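# Push the vial block to the tray's empty end with the plate

## Task

Pick up the tinted plate and, pushing with it alone, slide the entire group of capped vials along the steel tray until the group rests against the tray's empty end, with no vial tipped over. The plate must stay vertical or close to it and remain right behind the group for the whole push until the group arrives at that end; otherwise the task fails. Any vial that is struck or squeezed hard breaks, which fails the task. The tray must not be lifted, tilted or dragged, or the task fails.

## Robot and tools

ROBOT. Two arms, left_arm and right_arm. Each carries the same five-finger right hand, so the hands are not mirrored. Calibrated bases in the scene frame: left_arm at (+0.066, +0.514, 0) m, right_arm at (+0.050, -0.710, 0) m, each with a tiny yaw. A post stands behind the arms, and a camera stand sits between and just behind the bases.

FRAMES. Scene frame: origin at table-top height midway between the nominal bases, +x out over the table, +z up, left_arm on the +y side. Fixed cameras and the table use it. Hand positions (m), quaternions (wxyz), velocities, Hand target and wrist-camera poses are reported in each arm's own base frame. The hand point sits 0.15 m out from the wrist flange along the fingers and 0.05 m in front of the palm. Its +z runs along straight fingers, +y points out of the palm, +x runs across the palm away from the thumb. Fingertips extend about 0.06-0.07 m past it. The wrist can hang up to 0.13-0.25 m below the hand point when the fingers are level.

ROW LAYOUT. Every row has 28 numbers, each in [-1, 1], covering both arms even if one is idle: left_arm dx, dy, dz, rx, ry, rz; left hand little, ring, middle, index, thumb_bend, thumb_turn, force_limit, speed; then the same 14 for right_arm. The six pose numbers are an offset, not a pose: measured along that arm's base axes from its Hand target at the start of the action or move, rotating about the Hand target position. 1.0 equals 0.6 m of translation or 180 degrees; rx, ry, rz form one rotation vector. All rows in one action (and all targets in one move list) count from that same start, so resending an offset moves further. Zero pose numbers ask nothing new. Fingers: +1 straight/open, -1 curled. thumb_bend +1 straight, -1 bent; thumb_turn +1 beside the palm, -1 opposite the fingers. force_limit maps -1..+1 to about 0..10 N at the fingertip (0..15 N for the two thumb motors). speed rises from almost zero at -1 to full at +0.48 and stays full above. Hand numbers have no 'unchanged' value: repeat the last executed eight numbers for that hand, or, before any were sent, its hand_measured six plus hand_force_limit and hand_speed. Use speed -0.94 or lower for a gentle grip.

TOOLS.
execute_actions(actions, cameras): actions is a list of actions; each action is a table of up to 15 rows, one per 1/30 s step; a short table holds its last row to step 15. Images return only if actions is empty or cameras names some.
move(target, speed, blend, stop_force, zero, blocking, cameras): target is one 28-number row or up to 15 rows, all offsets from the same Hand targets. Straight path, no obstacle avoidance, capped at 10 s. speed in m/s, 0.002 to 3.2, default 0.25 (turns at twice that in rad/s). blend in m rounds corners; 0 stops at each target. stop_force in N, 4 to 120, ends an arm's path when the wrist sensor feels that much push against its motion; the arm then backs off slightly and its Hand target becomes that spot. Unreliable if the hand rotates; all rows must share the same hand numbers. zero (default true) re-zeroes before the move. blocking=false returns after about 0.5 s and cannot combine with stop_force. The result adds a move: line (done, off_target, moving, held, fault) and limits such as paced or held.
wait(seconds 0-3600), stop(), zoom_image(camera, region [x0, y0, x1, y1] in pixels, at most 504 by 504), show_instructions(), zero_wrist_force(arm), finished_scene(scene 1).

CAMERAS. cam_high and cam_low 896x504, cam_left_wrist and cam_right_wrist 672x504 fisheye; calibration lines are supplied.

RESULTS. Each result gives joint positions and torques, end_effector_position/quat/velocities (velocities omitted when within noise), Hand target (the last commanded pose after clipping; the hand often rests a bit short of it, so send the missing distance), Wrist force and torque along the hand axes plus the peak since the last report, and hand_measured, hand_stopped_by (moving, target, force, stalled, fault), hand_load_n (positive means the finger is pushed open), all in motor order. Action calls also list positions at some steps. MOTOR HOT appears at 70 °C; at 85 °C the arm brakes for 30-60 s.

CAUTIONS. The controller clips commanded orientation to within 32 degrees of the current one per step. A path bringing the wrist near the arm's first joint axis is refused; go around. Arms are stiff: targeting even slightly past a firm contact can trigger a fault. Net force near 150 N or joint torque at its limit (wrist joints about 36-41 N m) stops the arm for 10 s. The clearance check blocks arm-to-arm approaches but not fingers; a press between arms can end the scene. For this job: grasp the plate gently, hold it upright, lower it just behind the block without touching vials or tray, then advance slowly (a few cm/s or less) with a modest stop_force, keeping contact close until the block meets the empty end. Never drag or lift the tray, knock vials, or drop anything off the table. Finish with finished_scene once the block sits at the end and everything is stable.

Each tool is called in YAML: its name, and indented under it one key for each argument.

Reference images:

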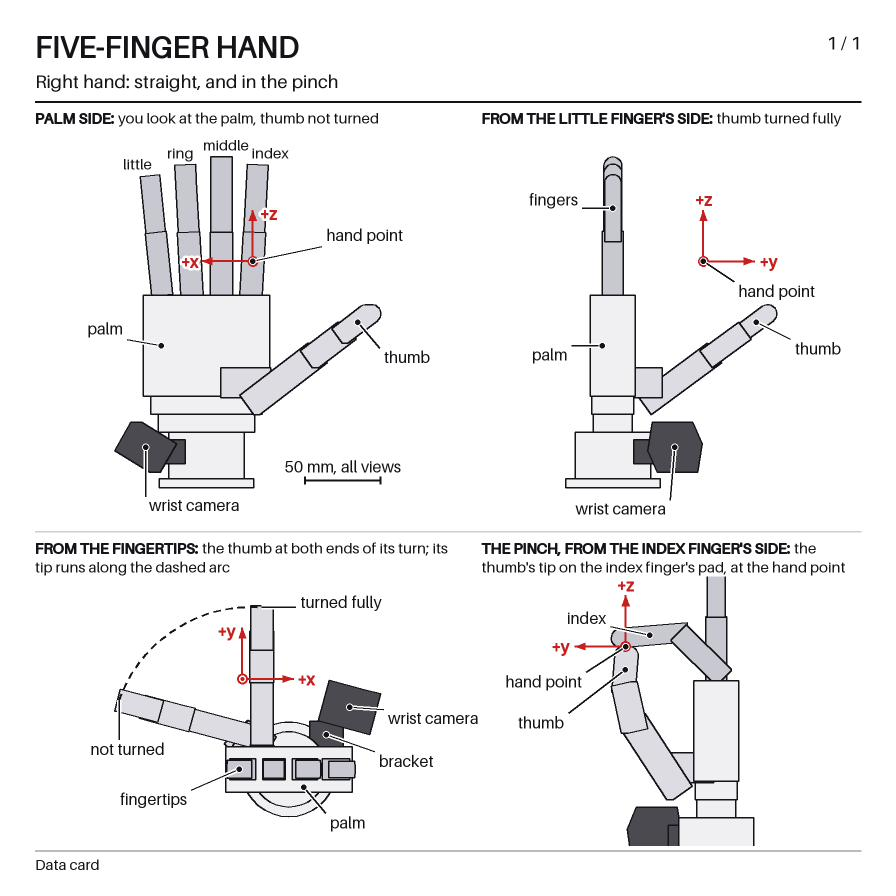

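## Session

execute_actions:
  actions: []

Scene clock: 0.00 s.
left_arm: end_effector_position=(+0.7213, -0.4529, +0.2078) hand_measured=(+1.000, +1.000, +1.000, +1.000, +1.000, +1.000) hand_load_n=(+0.0, +0.0, +0.0, +0.0, +0.0, +0.0) hand_stopped_by=(target, target, target, target, target, target) hand_force_limit=0.00 hand_speed=-0.80 end_effector_quat_wxyz=(-0.016, +0.014, +0.831, +0.556) | right_arm: end_effector_position=(+0.0683, +0.4575, +0.2094) hand_measured=(+1.000, +1.000, +1.000, +1.000, +1.000, +1.000) hand_load_n=(+0.0, +0.0, +0.0, +0.0, +0.0, +0.0) hand_stopped_by=(target, target, target, target, target, target) hand_force_limit=0.00 hand_speed=-0.80 end_effector_quat_wxyz=(-0.045, +0.635, +0.766, -0.090)
Joint positions: left_arm=[-0.983 -0.452 1.005 2.131 1.043 -2.853] | right_arm=[1.11 -1.382 1.975 1.133 1.443 0.914]
Joint velocities: within noise
Joint torques (N m): no reading
Wrist force (N): no reading
Wrist torque (N m): no reading
Wrist force, peak (N): no reading
Hand target: left_arm +0.7213, -0.4529, +0.2078; -0.016, +0.014, +0.831, +0.556 | right_arm +0.0683, +0.4575, +0.2094; -0.045, +0.635, +0.766, -0.090

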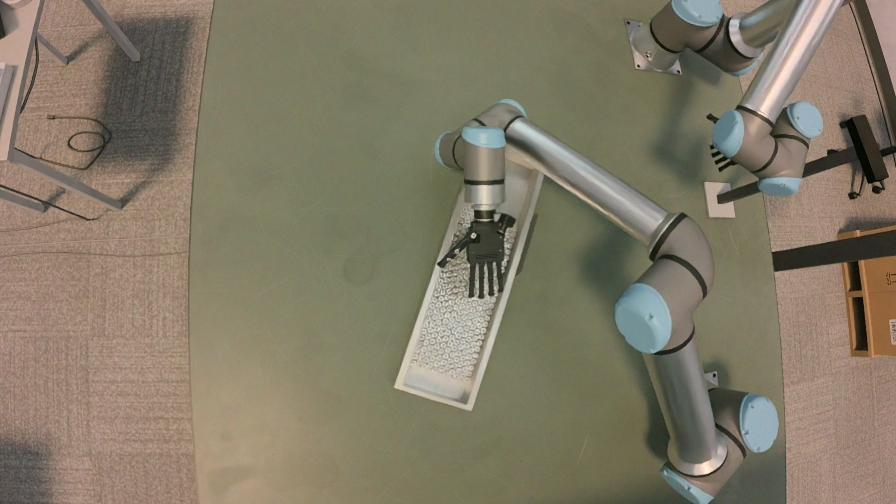

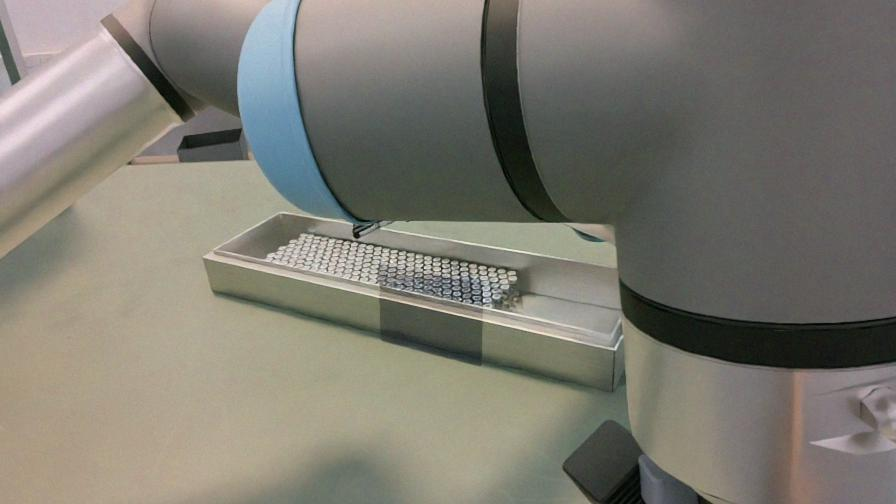

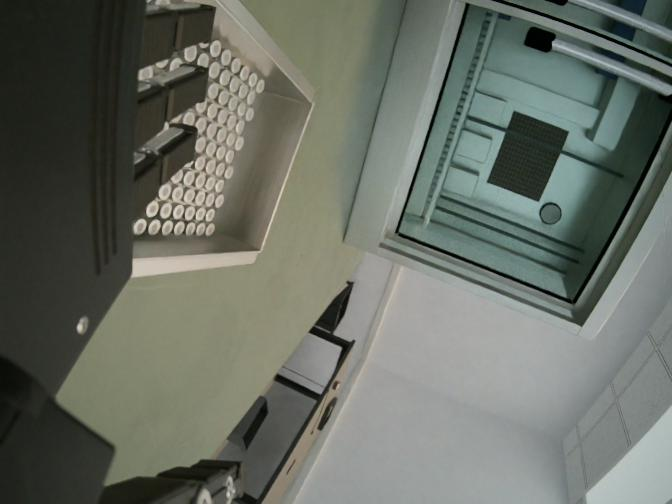

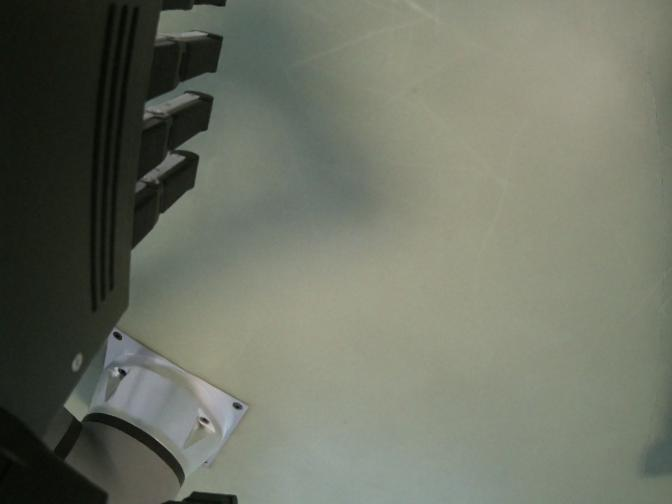

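zoom_image:
  camera: "cam_high"
  region: [380, 130, 600, 420]

zoom_image:
  camera: "cam_low"
  region: [200, 190, 640, 400]

Scaled by 1.738 from the camera's image (finer frame: 1280x720).

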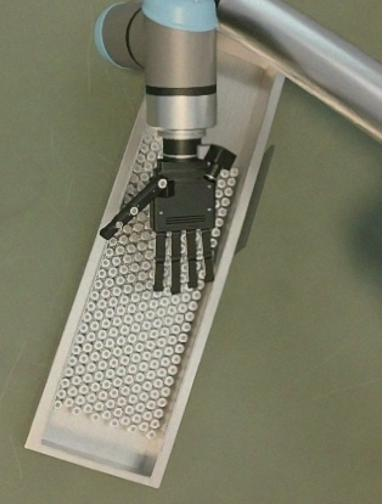

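Scaled by 1.145 from the camera's image (finer frame: 1280x720).

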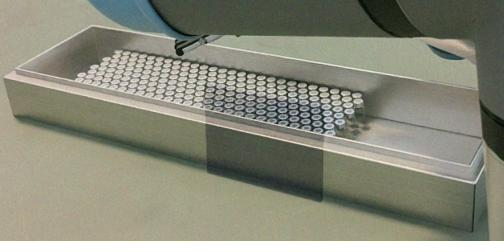

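move:
  target:
    - [0,0,0.25,0,0,0,1,1,1,1,1,1,0,-0.8,0,0,0,0,0,0,1,1,1,1,1,1,0,-0.8]
    - [-0.4,0.5,0.3,0,0,0,1,1,1,1,1,1,0,-0.8,0,0,0,0,0,0,1,1,1,1,1,1,0,-0.8]
  blend: [0.05,0]
  cameras: ["all"]

Scene clock: 4.33 s.
left_arm: end_effector_position=(+0.4814, -0.1530, +0.3878) hand_measured=(+1.000, +1.000, +1.000, +1.000, +1.000, +1.000) hand_load_n=(+0.0, +0.0, +0.0, +0.0, +0.0, +0.0) hand_stopped_by=(target, target, target, target, target, target) hand_force_limit=0.00 hand_speed=-0.80 end_effector_quat_wxyz=(-0.016, +0.014, +0.831, +0.556) | right_arm: end_effector_position=(+0.0683, +0.4575, +0.2094) hand_measured=(+1.000, +1.000, +1.000, +1.000, +1.000, +1.000) hand_load_n=(+0.5, +0.0, +0.0, +0.0, +0.0, +0.0) hand_stopped_by=(target, target, target, target, target, target) hand_force_limit=0.00 hand_speed=-0.80 end_effector_quat_wxyz=(-0.045, +0.635, +0.766, -0.090)
Joint positions: left_arm=[-1.038 -1.151 1.959 1.89 1.093 -2.881] | right_arm=[1.11 -1.382 1.975 1.133 1.443 0.914]
Joint torques (N m): left_arm=[-17.5 -63.75 -14.53 -0.31 2.05 -2.44] | right_arm=[0.34 -48.47 -28.96 4.65 -0.44 -0.18]
Wrist force (N): left_arm=[0.7 -0.3 -0.2] | right_arm=[0.0 0.1 -0.5]
Wrist torque (N m): left_arm=[-0.03 -0.13 0.14] | right_arm=[0.04 0.01 0.01]
Wrist force, peak (N): left_arm=[1.6 0.4 0.9] | right_arm=[-0.5 0.5 -0.5]
Hand target: left_arm +0.4813, -0.1529, +0.3878; -0.016, +0.014, +0.831, +0.556 | right_arm +0.0683, +0.4575, +0.2094; -0.045, +0.635, +0.766, -0.090
Off the commanded pose: left_arm 0.000 m, 0 deg | right_arm 0.000 m, 0 deg.
move: done
cam_left_wrist: T_world_to_cam=[[-0.22042, 0.37312, 0.90122, -0.18918], [0.83826, -0.39996, 0.37061, -0.61083], [0.49874, 0.83715, -0.22461, 0.08556]] pos_world=[0.42766, -0.24535, 0.4161]

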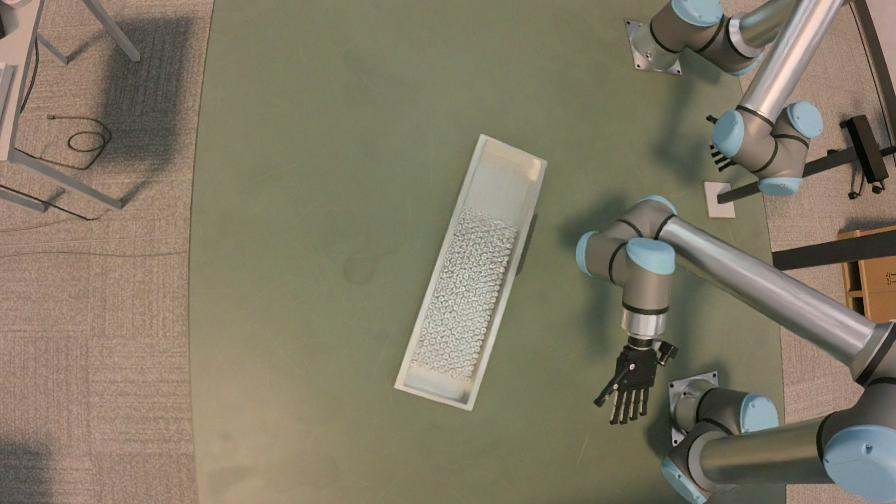

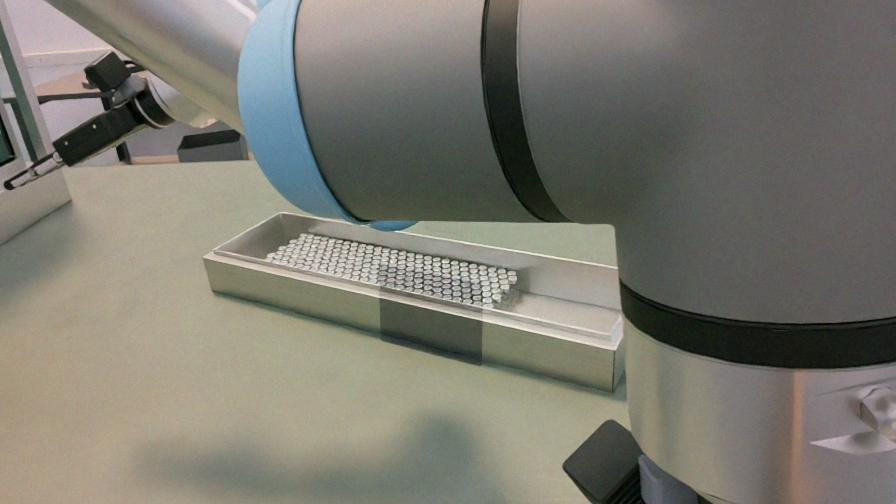

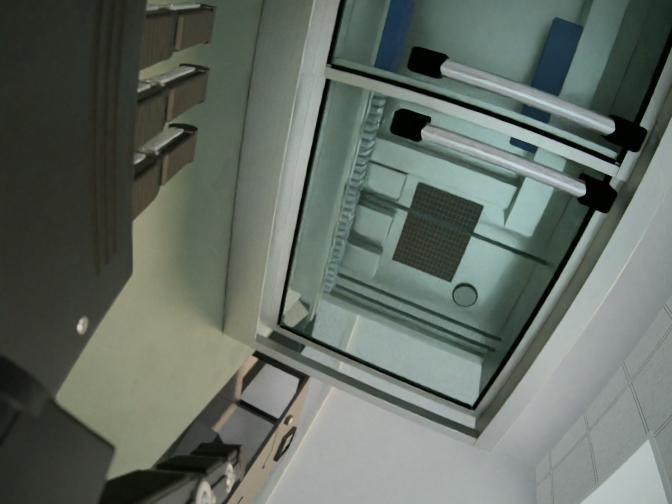

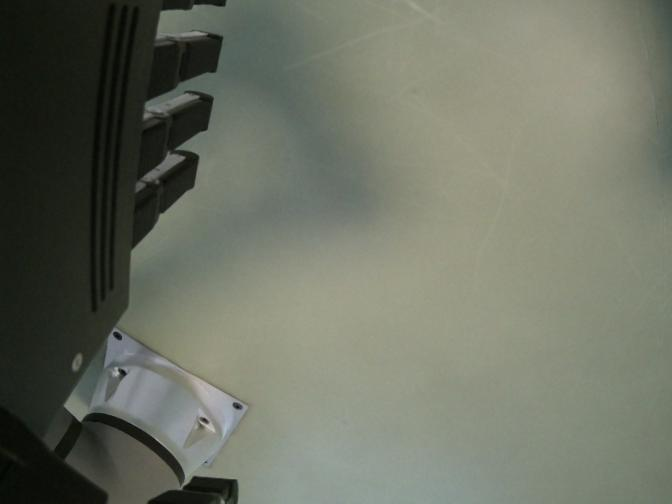

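zoom_image:
  camera: "cam_high"
  region: [440, 120, 580, 280]

zoom_image:
  camera: "cam_high"
  region: [380, 260, 520, 420]

zoom_image:
  camera: "cam_low"
  region: [360, 240, 640, 400]

zoom_image:
  camera: "cam_low"
  region: [190, 190, 400, 340]

Scaled by 3.150 from the camera's image (finer frame: 1280x720).

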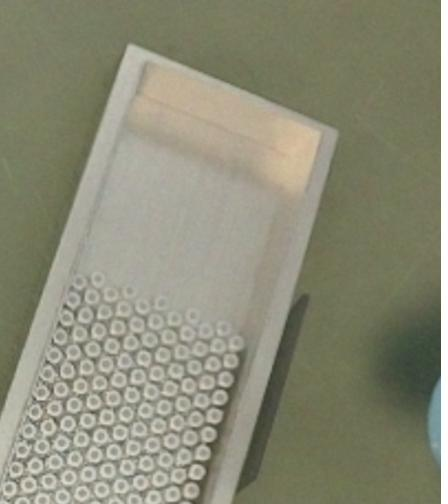

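Scaled by 3.150 from the camera's image (finer frame: 1280x720).

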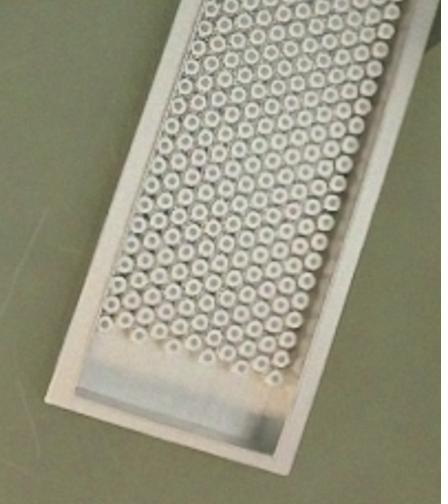

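Scaled by 1.800 from the camera's image (finer frame: 1280x720).

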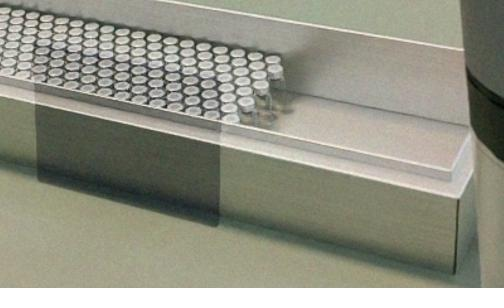

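Scaled by 2.400 from the camera's image (finer frame: 1280x720).

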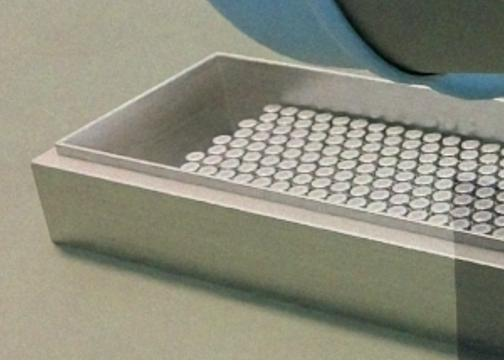

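zoom_image:
  camera: "cam_high"
  region: [500, 200, 550, 285]

zoom_image:
  camera: "cam_low"
  region: [370, 260, 500, 375]

Scaled by 5.929 from the camera's image (finer frame: 1280x720).

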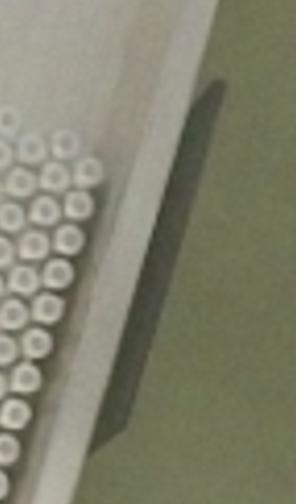

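Scaled by 3.877 from the camera's image (finer frame: 1280x720).

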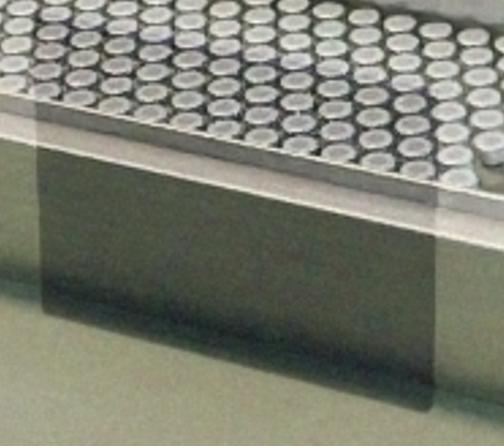

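move:
  target: [0.173,-0.479,-0.0,-0.2491,0.3555,-0.5355,1,1,1,1,1,1,0,-0.8,0,0,0,0,0,0,1,1,1,1,1,1,0,-0.8]
  speed: 0.3
  cameras: ["all"]

Scene clock: 14.37 s.
left_arm: end_effector_position=(+0.5851, -0.4402, +0.3878) hand_measured=(+1.000, +1.000, +1.000, +1.000, +1.000, +1.000) hand_load_n=(+0.0, +0.0, +0.0, +0.0, +0.0, +0.0) hand_stopped_by=(target, target, target, target, target, target) hand_force_limit=0.00 hand_speed=-0.80 end_effector_quat_wxyz=(+0.000, +0.835, +0.550, +0.000) | right_arm: end_effector_position=(+0.0683, +0.4575, +0.2094) hand_measured=(+1.000, +1.000, +1.000, +1.000, +1.000, +1.000) hand_load_n=(+0.0, +0.0, +0.0, +0.0, +0.0, +0.5) hand_stopped_by=(target, target, target, target, target, target) hand_force_limit=0.00 hand_speed=-0.80 end_effector_quat_wxyz=(-0.045, +0.635, +0.766, -0.090)
Joint positions: left_arm=[-0.886 -1.236 1.419 1.388 1.571 -0.481] | right_arm=[1.11 -1.382 1.975 1.133 1.443 0.914]
Joint torques (N m): left_arm=[20.31 -48.86 -48.35 7.72 2.38 3.73] | right_arm=[-0.87 -46.66 -29.75 3.63 -0.63 -0.54]
Wrist force (N): left_arm=[0.7 1.0 1.0] | right_arm=[0.3 0.4 -0.2]
Wrist torque (N m): left_arm=[-0.14 -0.02 -0.01] | right_arm=[0.07 -0.05 0.03]
Wrist force, peak (N): left_arm=[0.6 1.9 0.2] | right_arm=[-0.4 0.6 -0.3]
Hand target: left_arm +0.5851, -0.4403, +0.3878; +0.000, +0.835, +0.550, +0.000 | right_arm +0.0683, +0.4575, +0.2094; -0.045, +0.635, +0.766, -0.090
Off the commanded pose: left_arm 0.000 m, 0 deg | right_arm 0.000 m, 0 deg.
move: done
cam_left_wrist: T_world_to_cam=[[0.98989, -0.14178, -0.00357, -0.64307], [-0.11926, -0.84575, 0.52008, -0.50658], [-0.07675, -0.5144, -0.85411, 0.26022]] pos_world=[0.59613, -0.38576, 0.48342]

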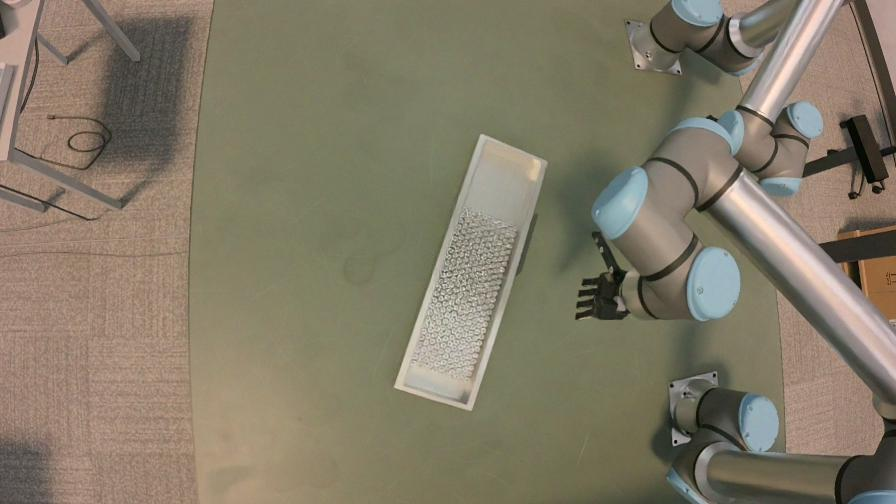

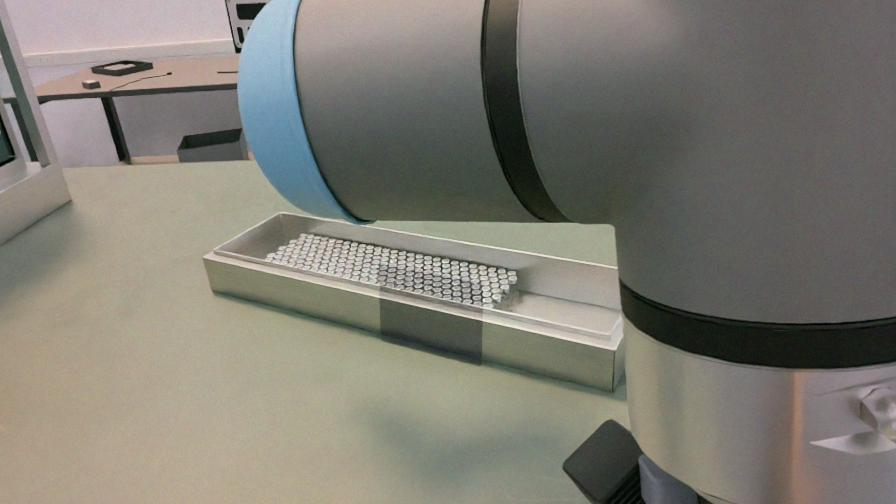

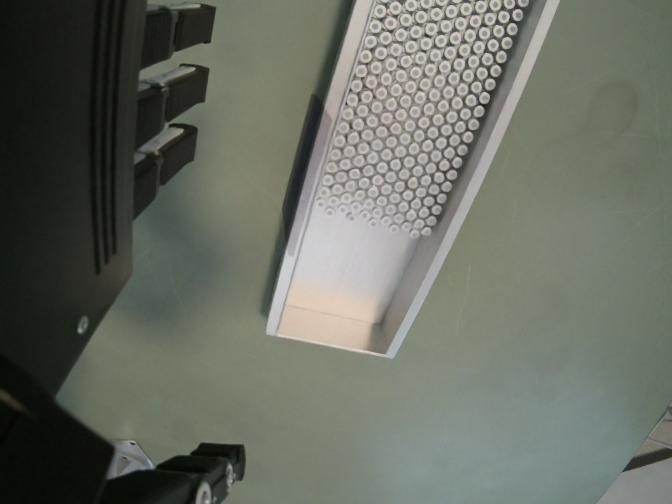

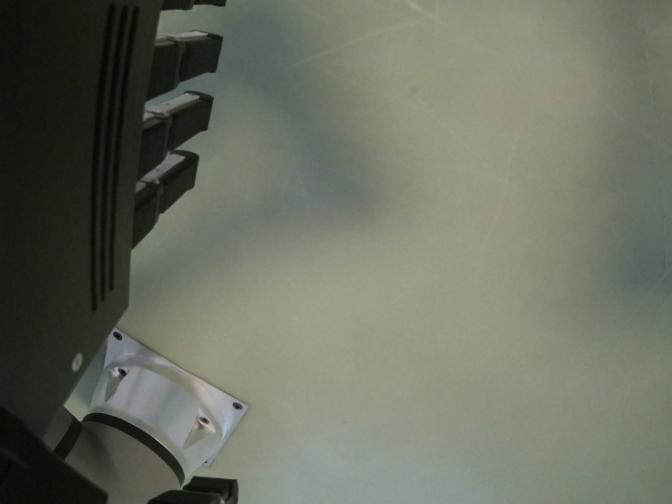

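zoom_image:
  camera: "cam_left_wrist"
  region: [250, 70, 420, 370]

Scaled by 1.680 from the camera's image (finer frame: 960x720).

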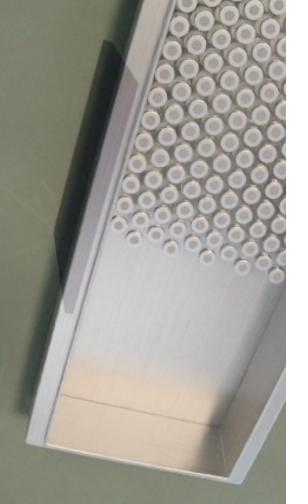

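zoom_image:
  camera: "cam_left_wrist"
  region: [270, 85, 340, 175]

zoom_image:
  camera: "cam_left_wrist"
  region: [260, 175, 330, 265]

zoom_image:
  camera: "cam_left_wrist"
  region: [255, 240, 415, 370]

Scaled by 5.600 from the camera's image (finer frame: 960x720).

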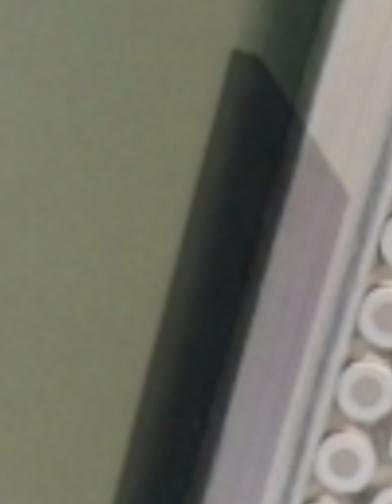

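Scaled by 5.600 from the camera's image (finer frame: 960x720).

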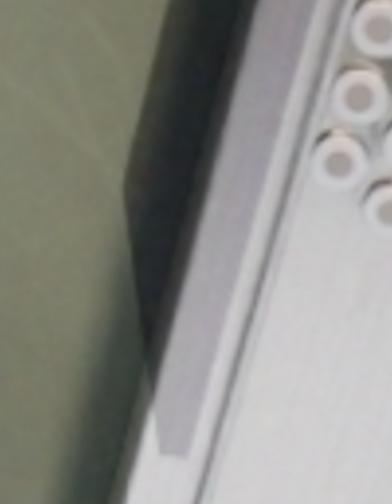

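Scaled by 3.150 from the camera's image (finer frame: 960x720).

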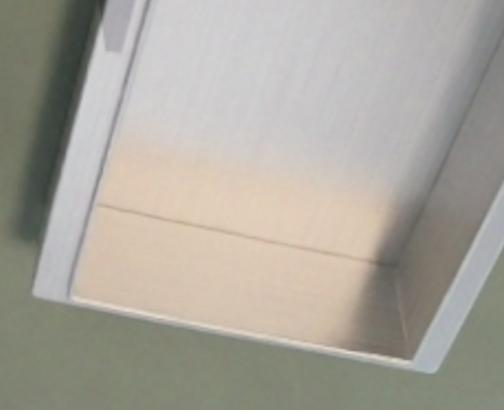

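zoom_image:
  camera: "cam_low"
  region: [360, 235, 440, 310]

zoom_image:
  camera: "cam_low"
  region: [430, 250, 510, 325]

Scaled by 6.300 from the camera's image (finer frame: 1280x720).

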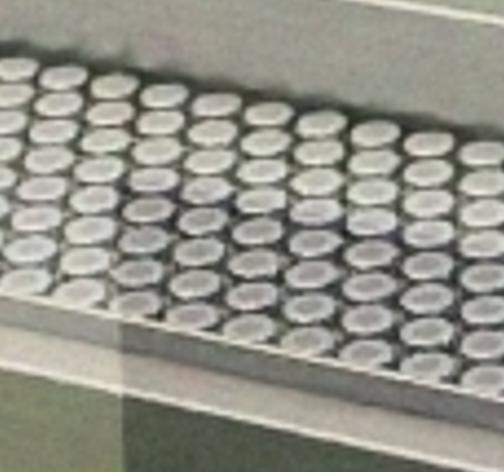

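Scaled by 6.300 from the camera's image (finer frame: 1280x720).

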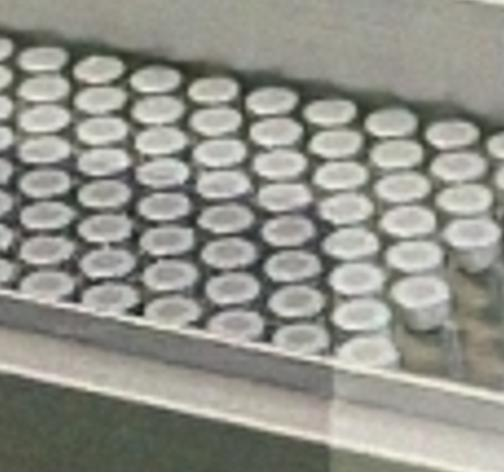

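move:
  target: [0.021,-0.2317,-0.2575,0.0271,0.0609,-0.0044,1,1,1,1,0,-1,0,-0.5,0,0,0,0,0,0,1,1,1,1,1,1,0,-0.8]
  speed: 0.2
  cameras: ["all"]

Scene clock: 22.03 s.
left_arm: end_effector_position=(+0.5977, -0.5793, +0.2333) hand_measured=(+1.000, +1.000, +1.000, +1.000, +0.000, -1.000) hand_load_n=(+0.0, +0.0, +0.0, +0.0, +0.0, +0.0) hand_stopped_by=(target, target, target, target, target, target) hand_force_limit=0.00 hand_speed=-0.50 end_effector_quat_wxyz=(-0.088, +0.834, +0.542, -0.056) | right_arm: end_effector_position=(+0.0683, +0.4575, +0.2094) hand_measured=(+1.000, +1.000, +1.000, +1.000, +1.000, +1.000) hand_load_n=(+0.0, +0.0, +0.0, +0.0, +0.0, +0.0) hand_stopped_by=(target, target, target, target, target, target) hand_force_limit=0.00 hand_speed=-0.80 end_effector_quat_wxyz=(-0.045, +0.635, +0.766, -0.090)
Joint positions: left_arm=[-0.95 -0.91 1.229 1.434 1.675 -0.522] | right_arm=[1.11 -1.382 1.975 1.133 1.443 0.914]
Joint torques (N m): left_arm=[-16.45 -69.61 -46.14 8.14 2.9 0.75] | right_arm=[3.65 -46.22 -29.29 4.06 -0.14 0.04]
Wrist force (N): left_arm=[0.8 1.8 0.5] | right_arm=[-0.3 0.1 0.0]
Wrist torque (N m): left_arm=[-0.09 -0.04 0.22] | right_arm=[0.00 0.05 -0.01]
Wrist force, peak (N): left_arm=[-0.2 2.2 1.8] | right_arm=[0.0 0.8 0.3]
Hand target: left_arm +0.5977, -0.5793, +0.2333; -0.088, +0.834, +0.542, -0.056 | right_arm +0.0683, +0.4575, +0.2094; -0.045, +0.635, +0.766, -0.090
Off the commanded pose: left_arm 0.000 m, 0 deg | right_arm 0.000 m, 0 deg.
move: done
cam_left_wrist: T_world_to_cam=[[0.96793, -0.14664, -0.204, -0.61876], [-0.03711, -0.88654, 0.46116, -0.60133], [-0.24848, -0.43879, -0.86355, 0.2063]] pos_world=[0.62786, -0.53331, 0.32923]

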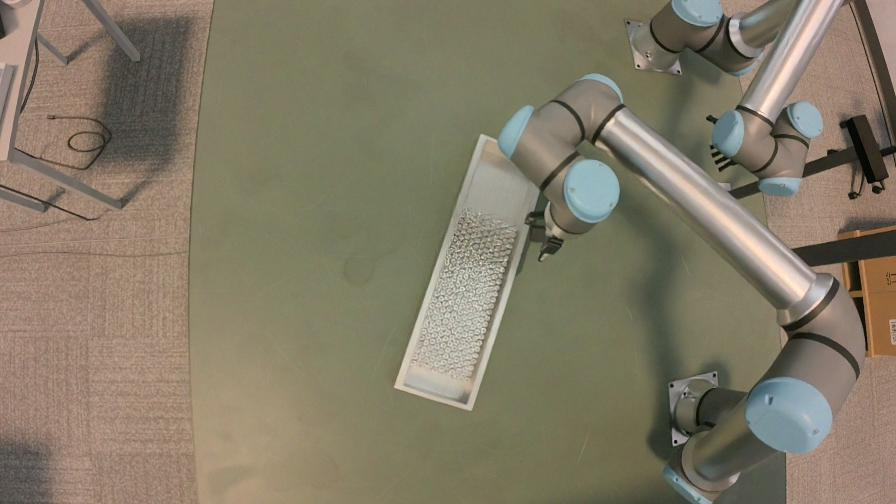

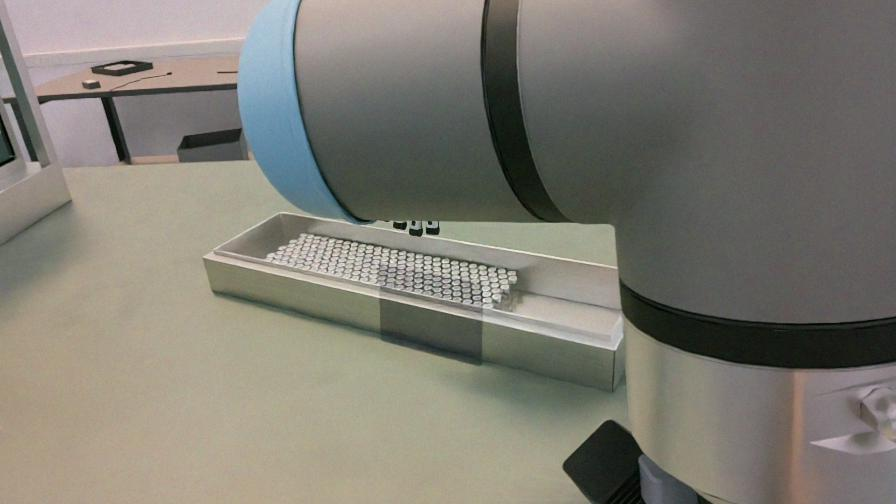

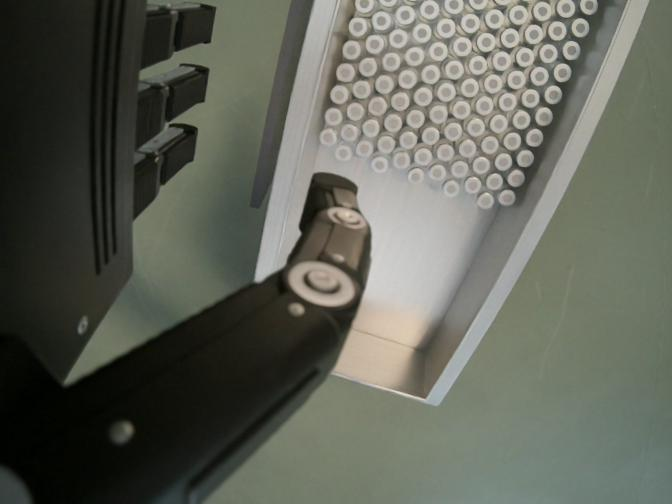

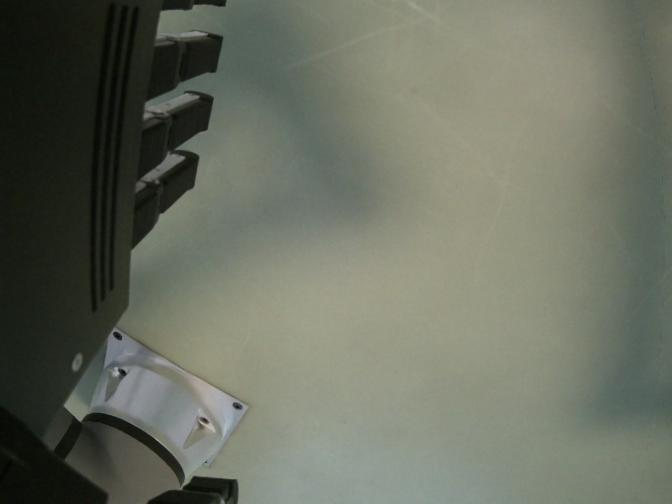

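zoom_image:
  camera: "cam_left_wrist"
  region: [130, 0, 380, 230]

zoom_image:
  camera: "cam_low"
  region: [360, 200, 500, 300]

Scaled by 2.016 from the camera's image (finer frame: 960x720).

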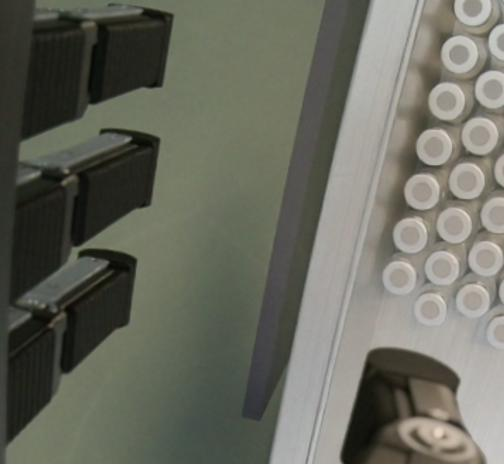

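Scaled by 3.600 from the camera's image (finer frame: 1280x720).

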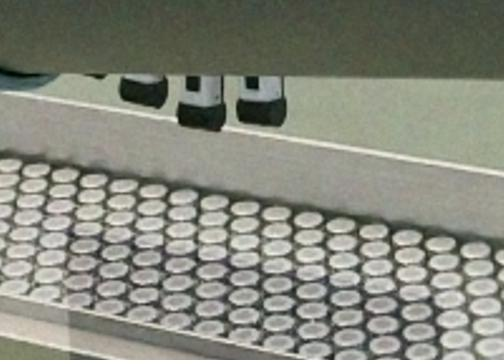

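zoom_image:
  camera: "cam_left_wrist"
  region: [240, 120, 310, 220]

zoom_image:
  camera: "cam_left_wrist"
  region: [265, 0, 335, 100]

Scaled by 5.040 from the camera's image (finer frame: 960x720).

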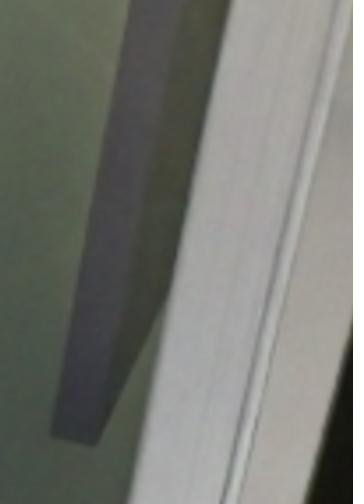

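Scaled by 5.040 from the camera's image (finer frame: 960x720).

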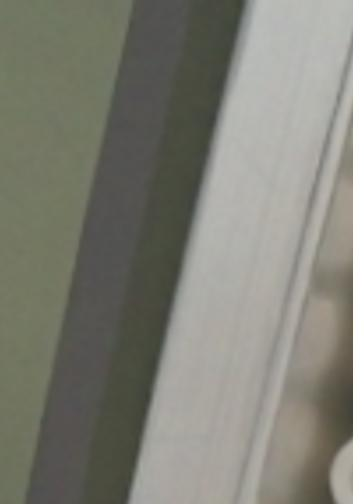

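move:
  target: [-0.0437,0.0163,-0.2463,0,0,0,1,1,1,1,0,-1,0,-0.5,0,0,0,0,0,0,1,1,1,1,1,1,0,-0.8]
  speed: 0.06
  stop_force: 8
  cameras: ["all"]

Scene clock: 36.30 s.
left_arm: end_effector_position=(+0.5715, -0.5695, +0.0855) hand_measured=(+1.000, +1.000, +1.000, +1.000, +0.000, -1.000) hand_load_n=(+0.0, +0.0, +0.0, +0.0, +0.0, +0.0) hand_stopped_by=(target, target, target, target, target, target) hand_force_limit=0.00 hand_speed=-0.50 end_effector_quat_wxyz=(-0.088, +0.834, +0.542, -0.056) | right_arm: end_effector_position=(+0.0683, +0.4575, +0.2094) hand_measured=(+1.000, +1.000, +1.000, +1.000, +1.000, +1.000) hand_load_n=(+0.0, +0.0, -0.5, +0.0, +0.0, +0.0) hand_stopped_by=(target, target, target, target, target, target) hand_force_limit=0.00 hand_speed=-0.80 end_effector_quat_wxyz=(-0.045, +0.635, +0.766, -0.090)
Joint positions: left_arm=[-0.971 -0.846 1.401 1.196 1.679 -0.542] | right_arm=[1.11 -1.382 1.975 1.133 1.443 0.914]
Joint torques (N m): left_arm=[-16.56 -71.28 -21.68 0.34 3.22 -2.4] | right_arm=[1.43 -46.65 -30.22 4.27 -0.36 -0.34]
Wrist force (N): left_arm=[0.4 1.8 0.9] | right_arm=[-0.1 -0.1 0.0]
Wrist torque (N m): left_arm=[-0.04 0.03 0.17] | right_arm=[0.00 0.01 -0.01]
Wrist force, peak (N): left_arm=[0.7 2.0 1.2] | right_arm=[0.2 0.6 -0.6]
Hand target: left_arm +0.5715, -0.5695, +0.0855; -0.088, +0.834, +0.542, -0.056 | right_arm +0.0683, +0.4575, +0.2094; -0.045, +0.635, +0.766, -0.090
Off the commanded pose: left_arm 0.000 m, 0 deg | right_arm 0.000 m, 0 deg.
move: done
cam_left_wrist: T_world_to_cam=[[0.96793, -0.14664, -0.204, -0.62211], [-0.03711, -0.88654, 0.46116, -0.52546], [-0.24848, -0.43879, -0.86355, 0.07646]] pos_world=[0.60166, -0.52351, 0.18143]

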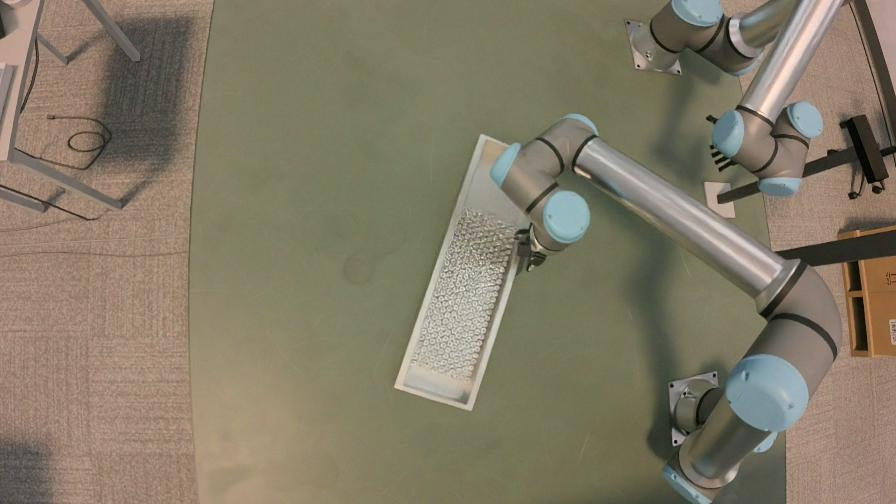

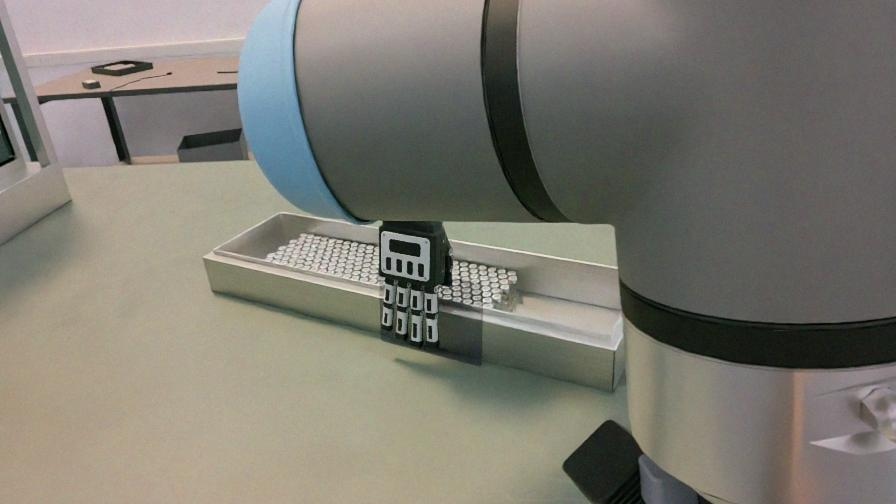

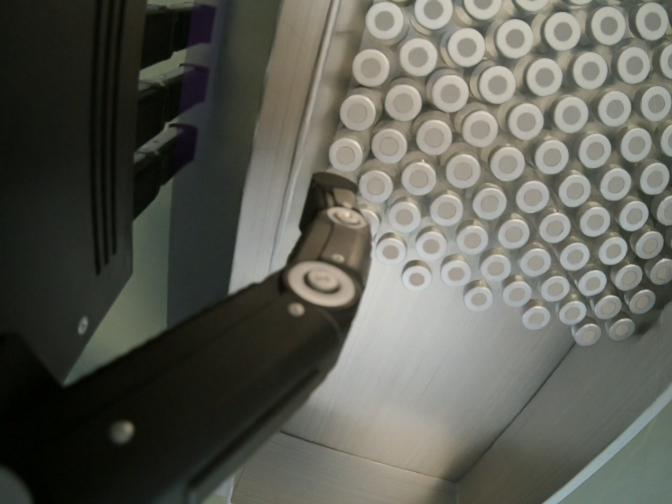

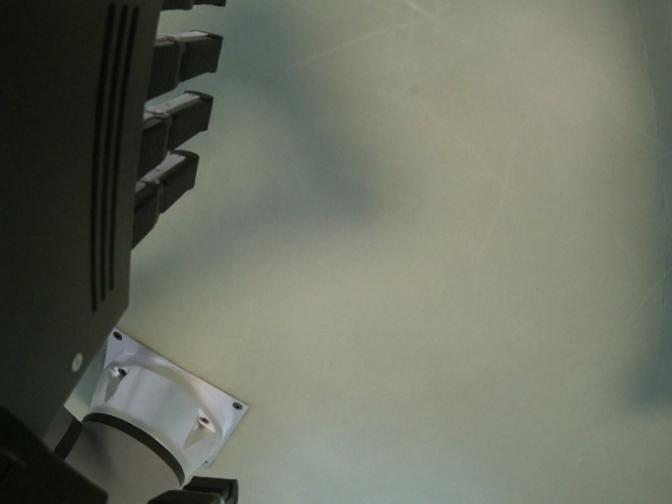

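zoom_image:
  camera: "cam_left_wrist"
  region: [100, 0, 350, 250]

zoom_image:
  camera: "cam_low"
  region: [360, 210, 500, 380]

zoom_image:
  camera: "cam_left_wrist"
  region: [130, 200, 300, 400]

Scaled by 2.016 from the camera's image (finer frame: 960x720).

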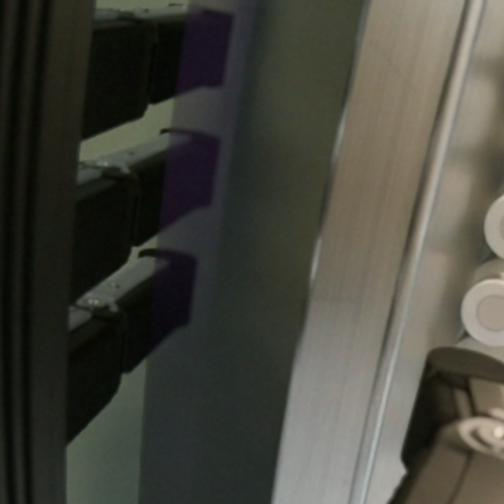

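Scaled by 2.965 from the camera's image (finer frame: 1280x720).

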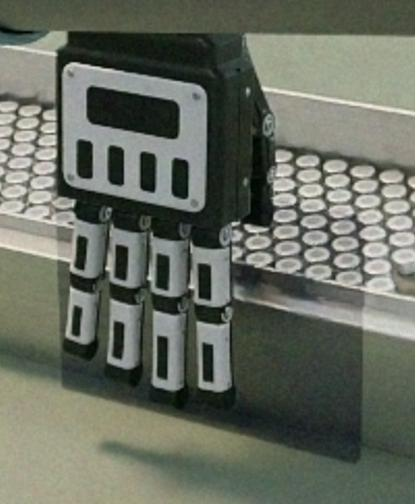

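Scaled by 2.520 from the camera's image (finer frame: 960x720).

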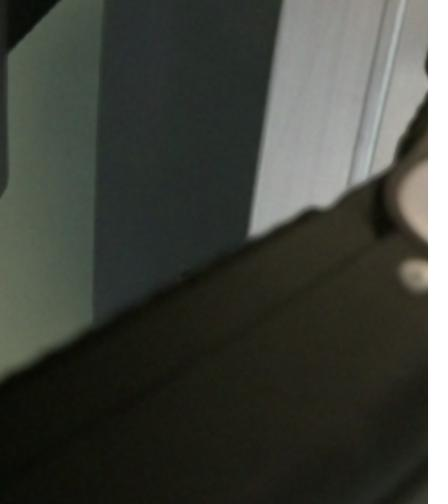

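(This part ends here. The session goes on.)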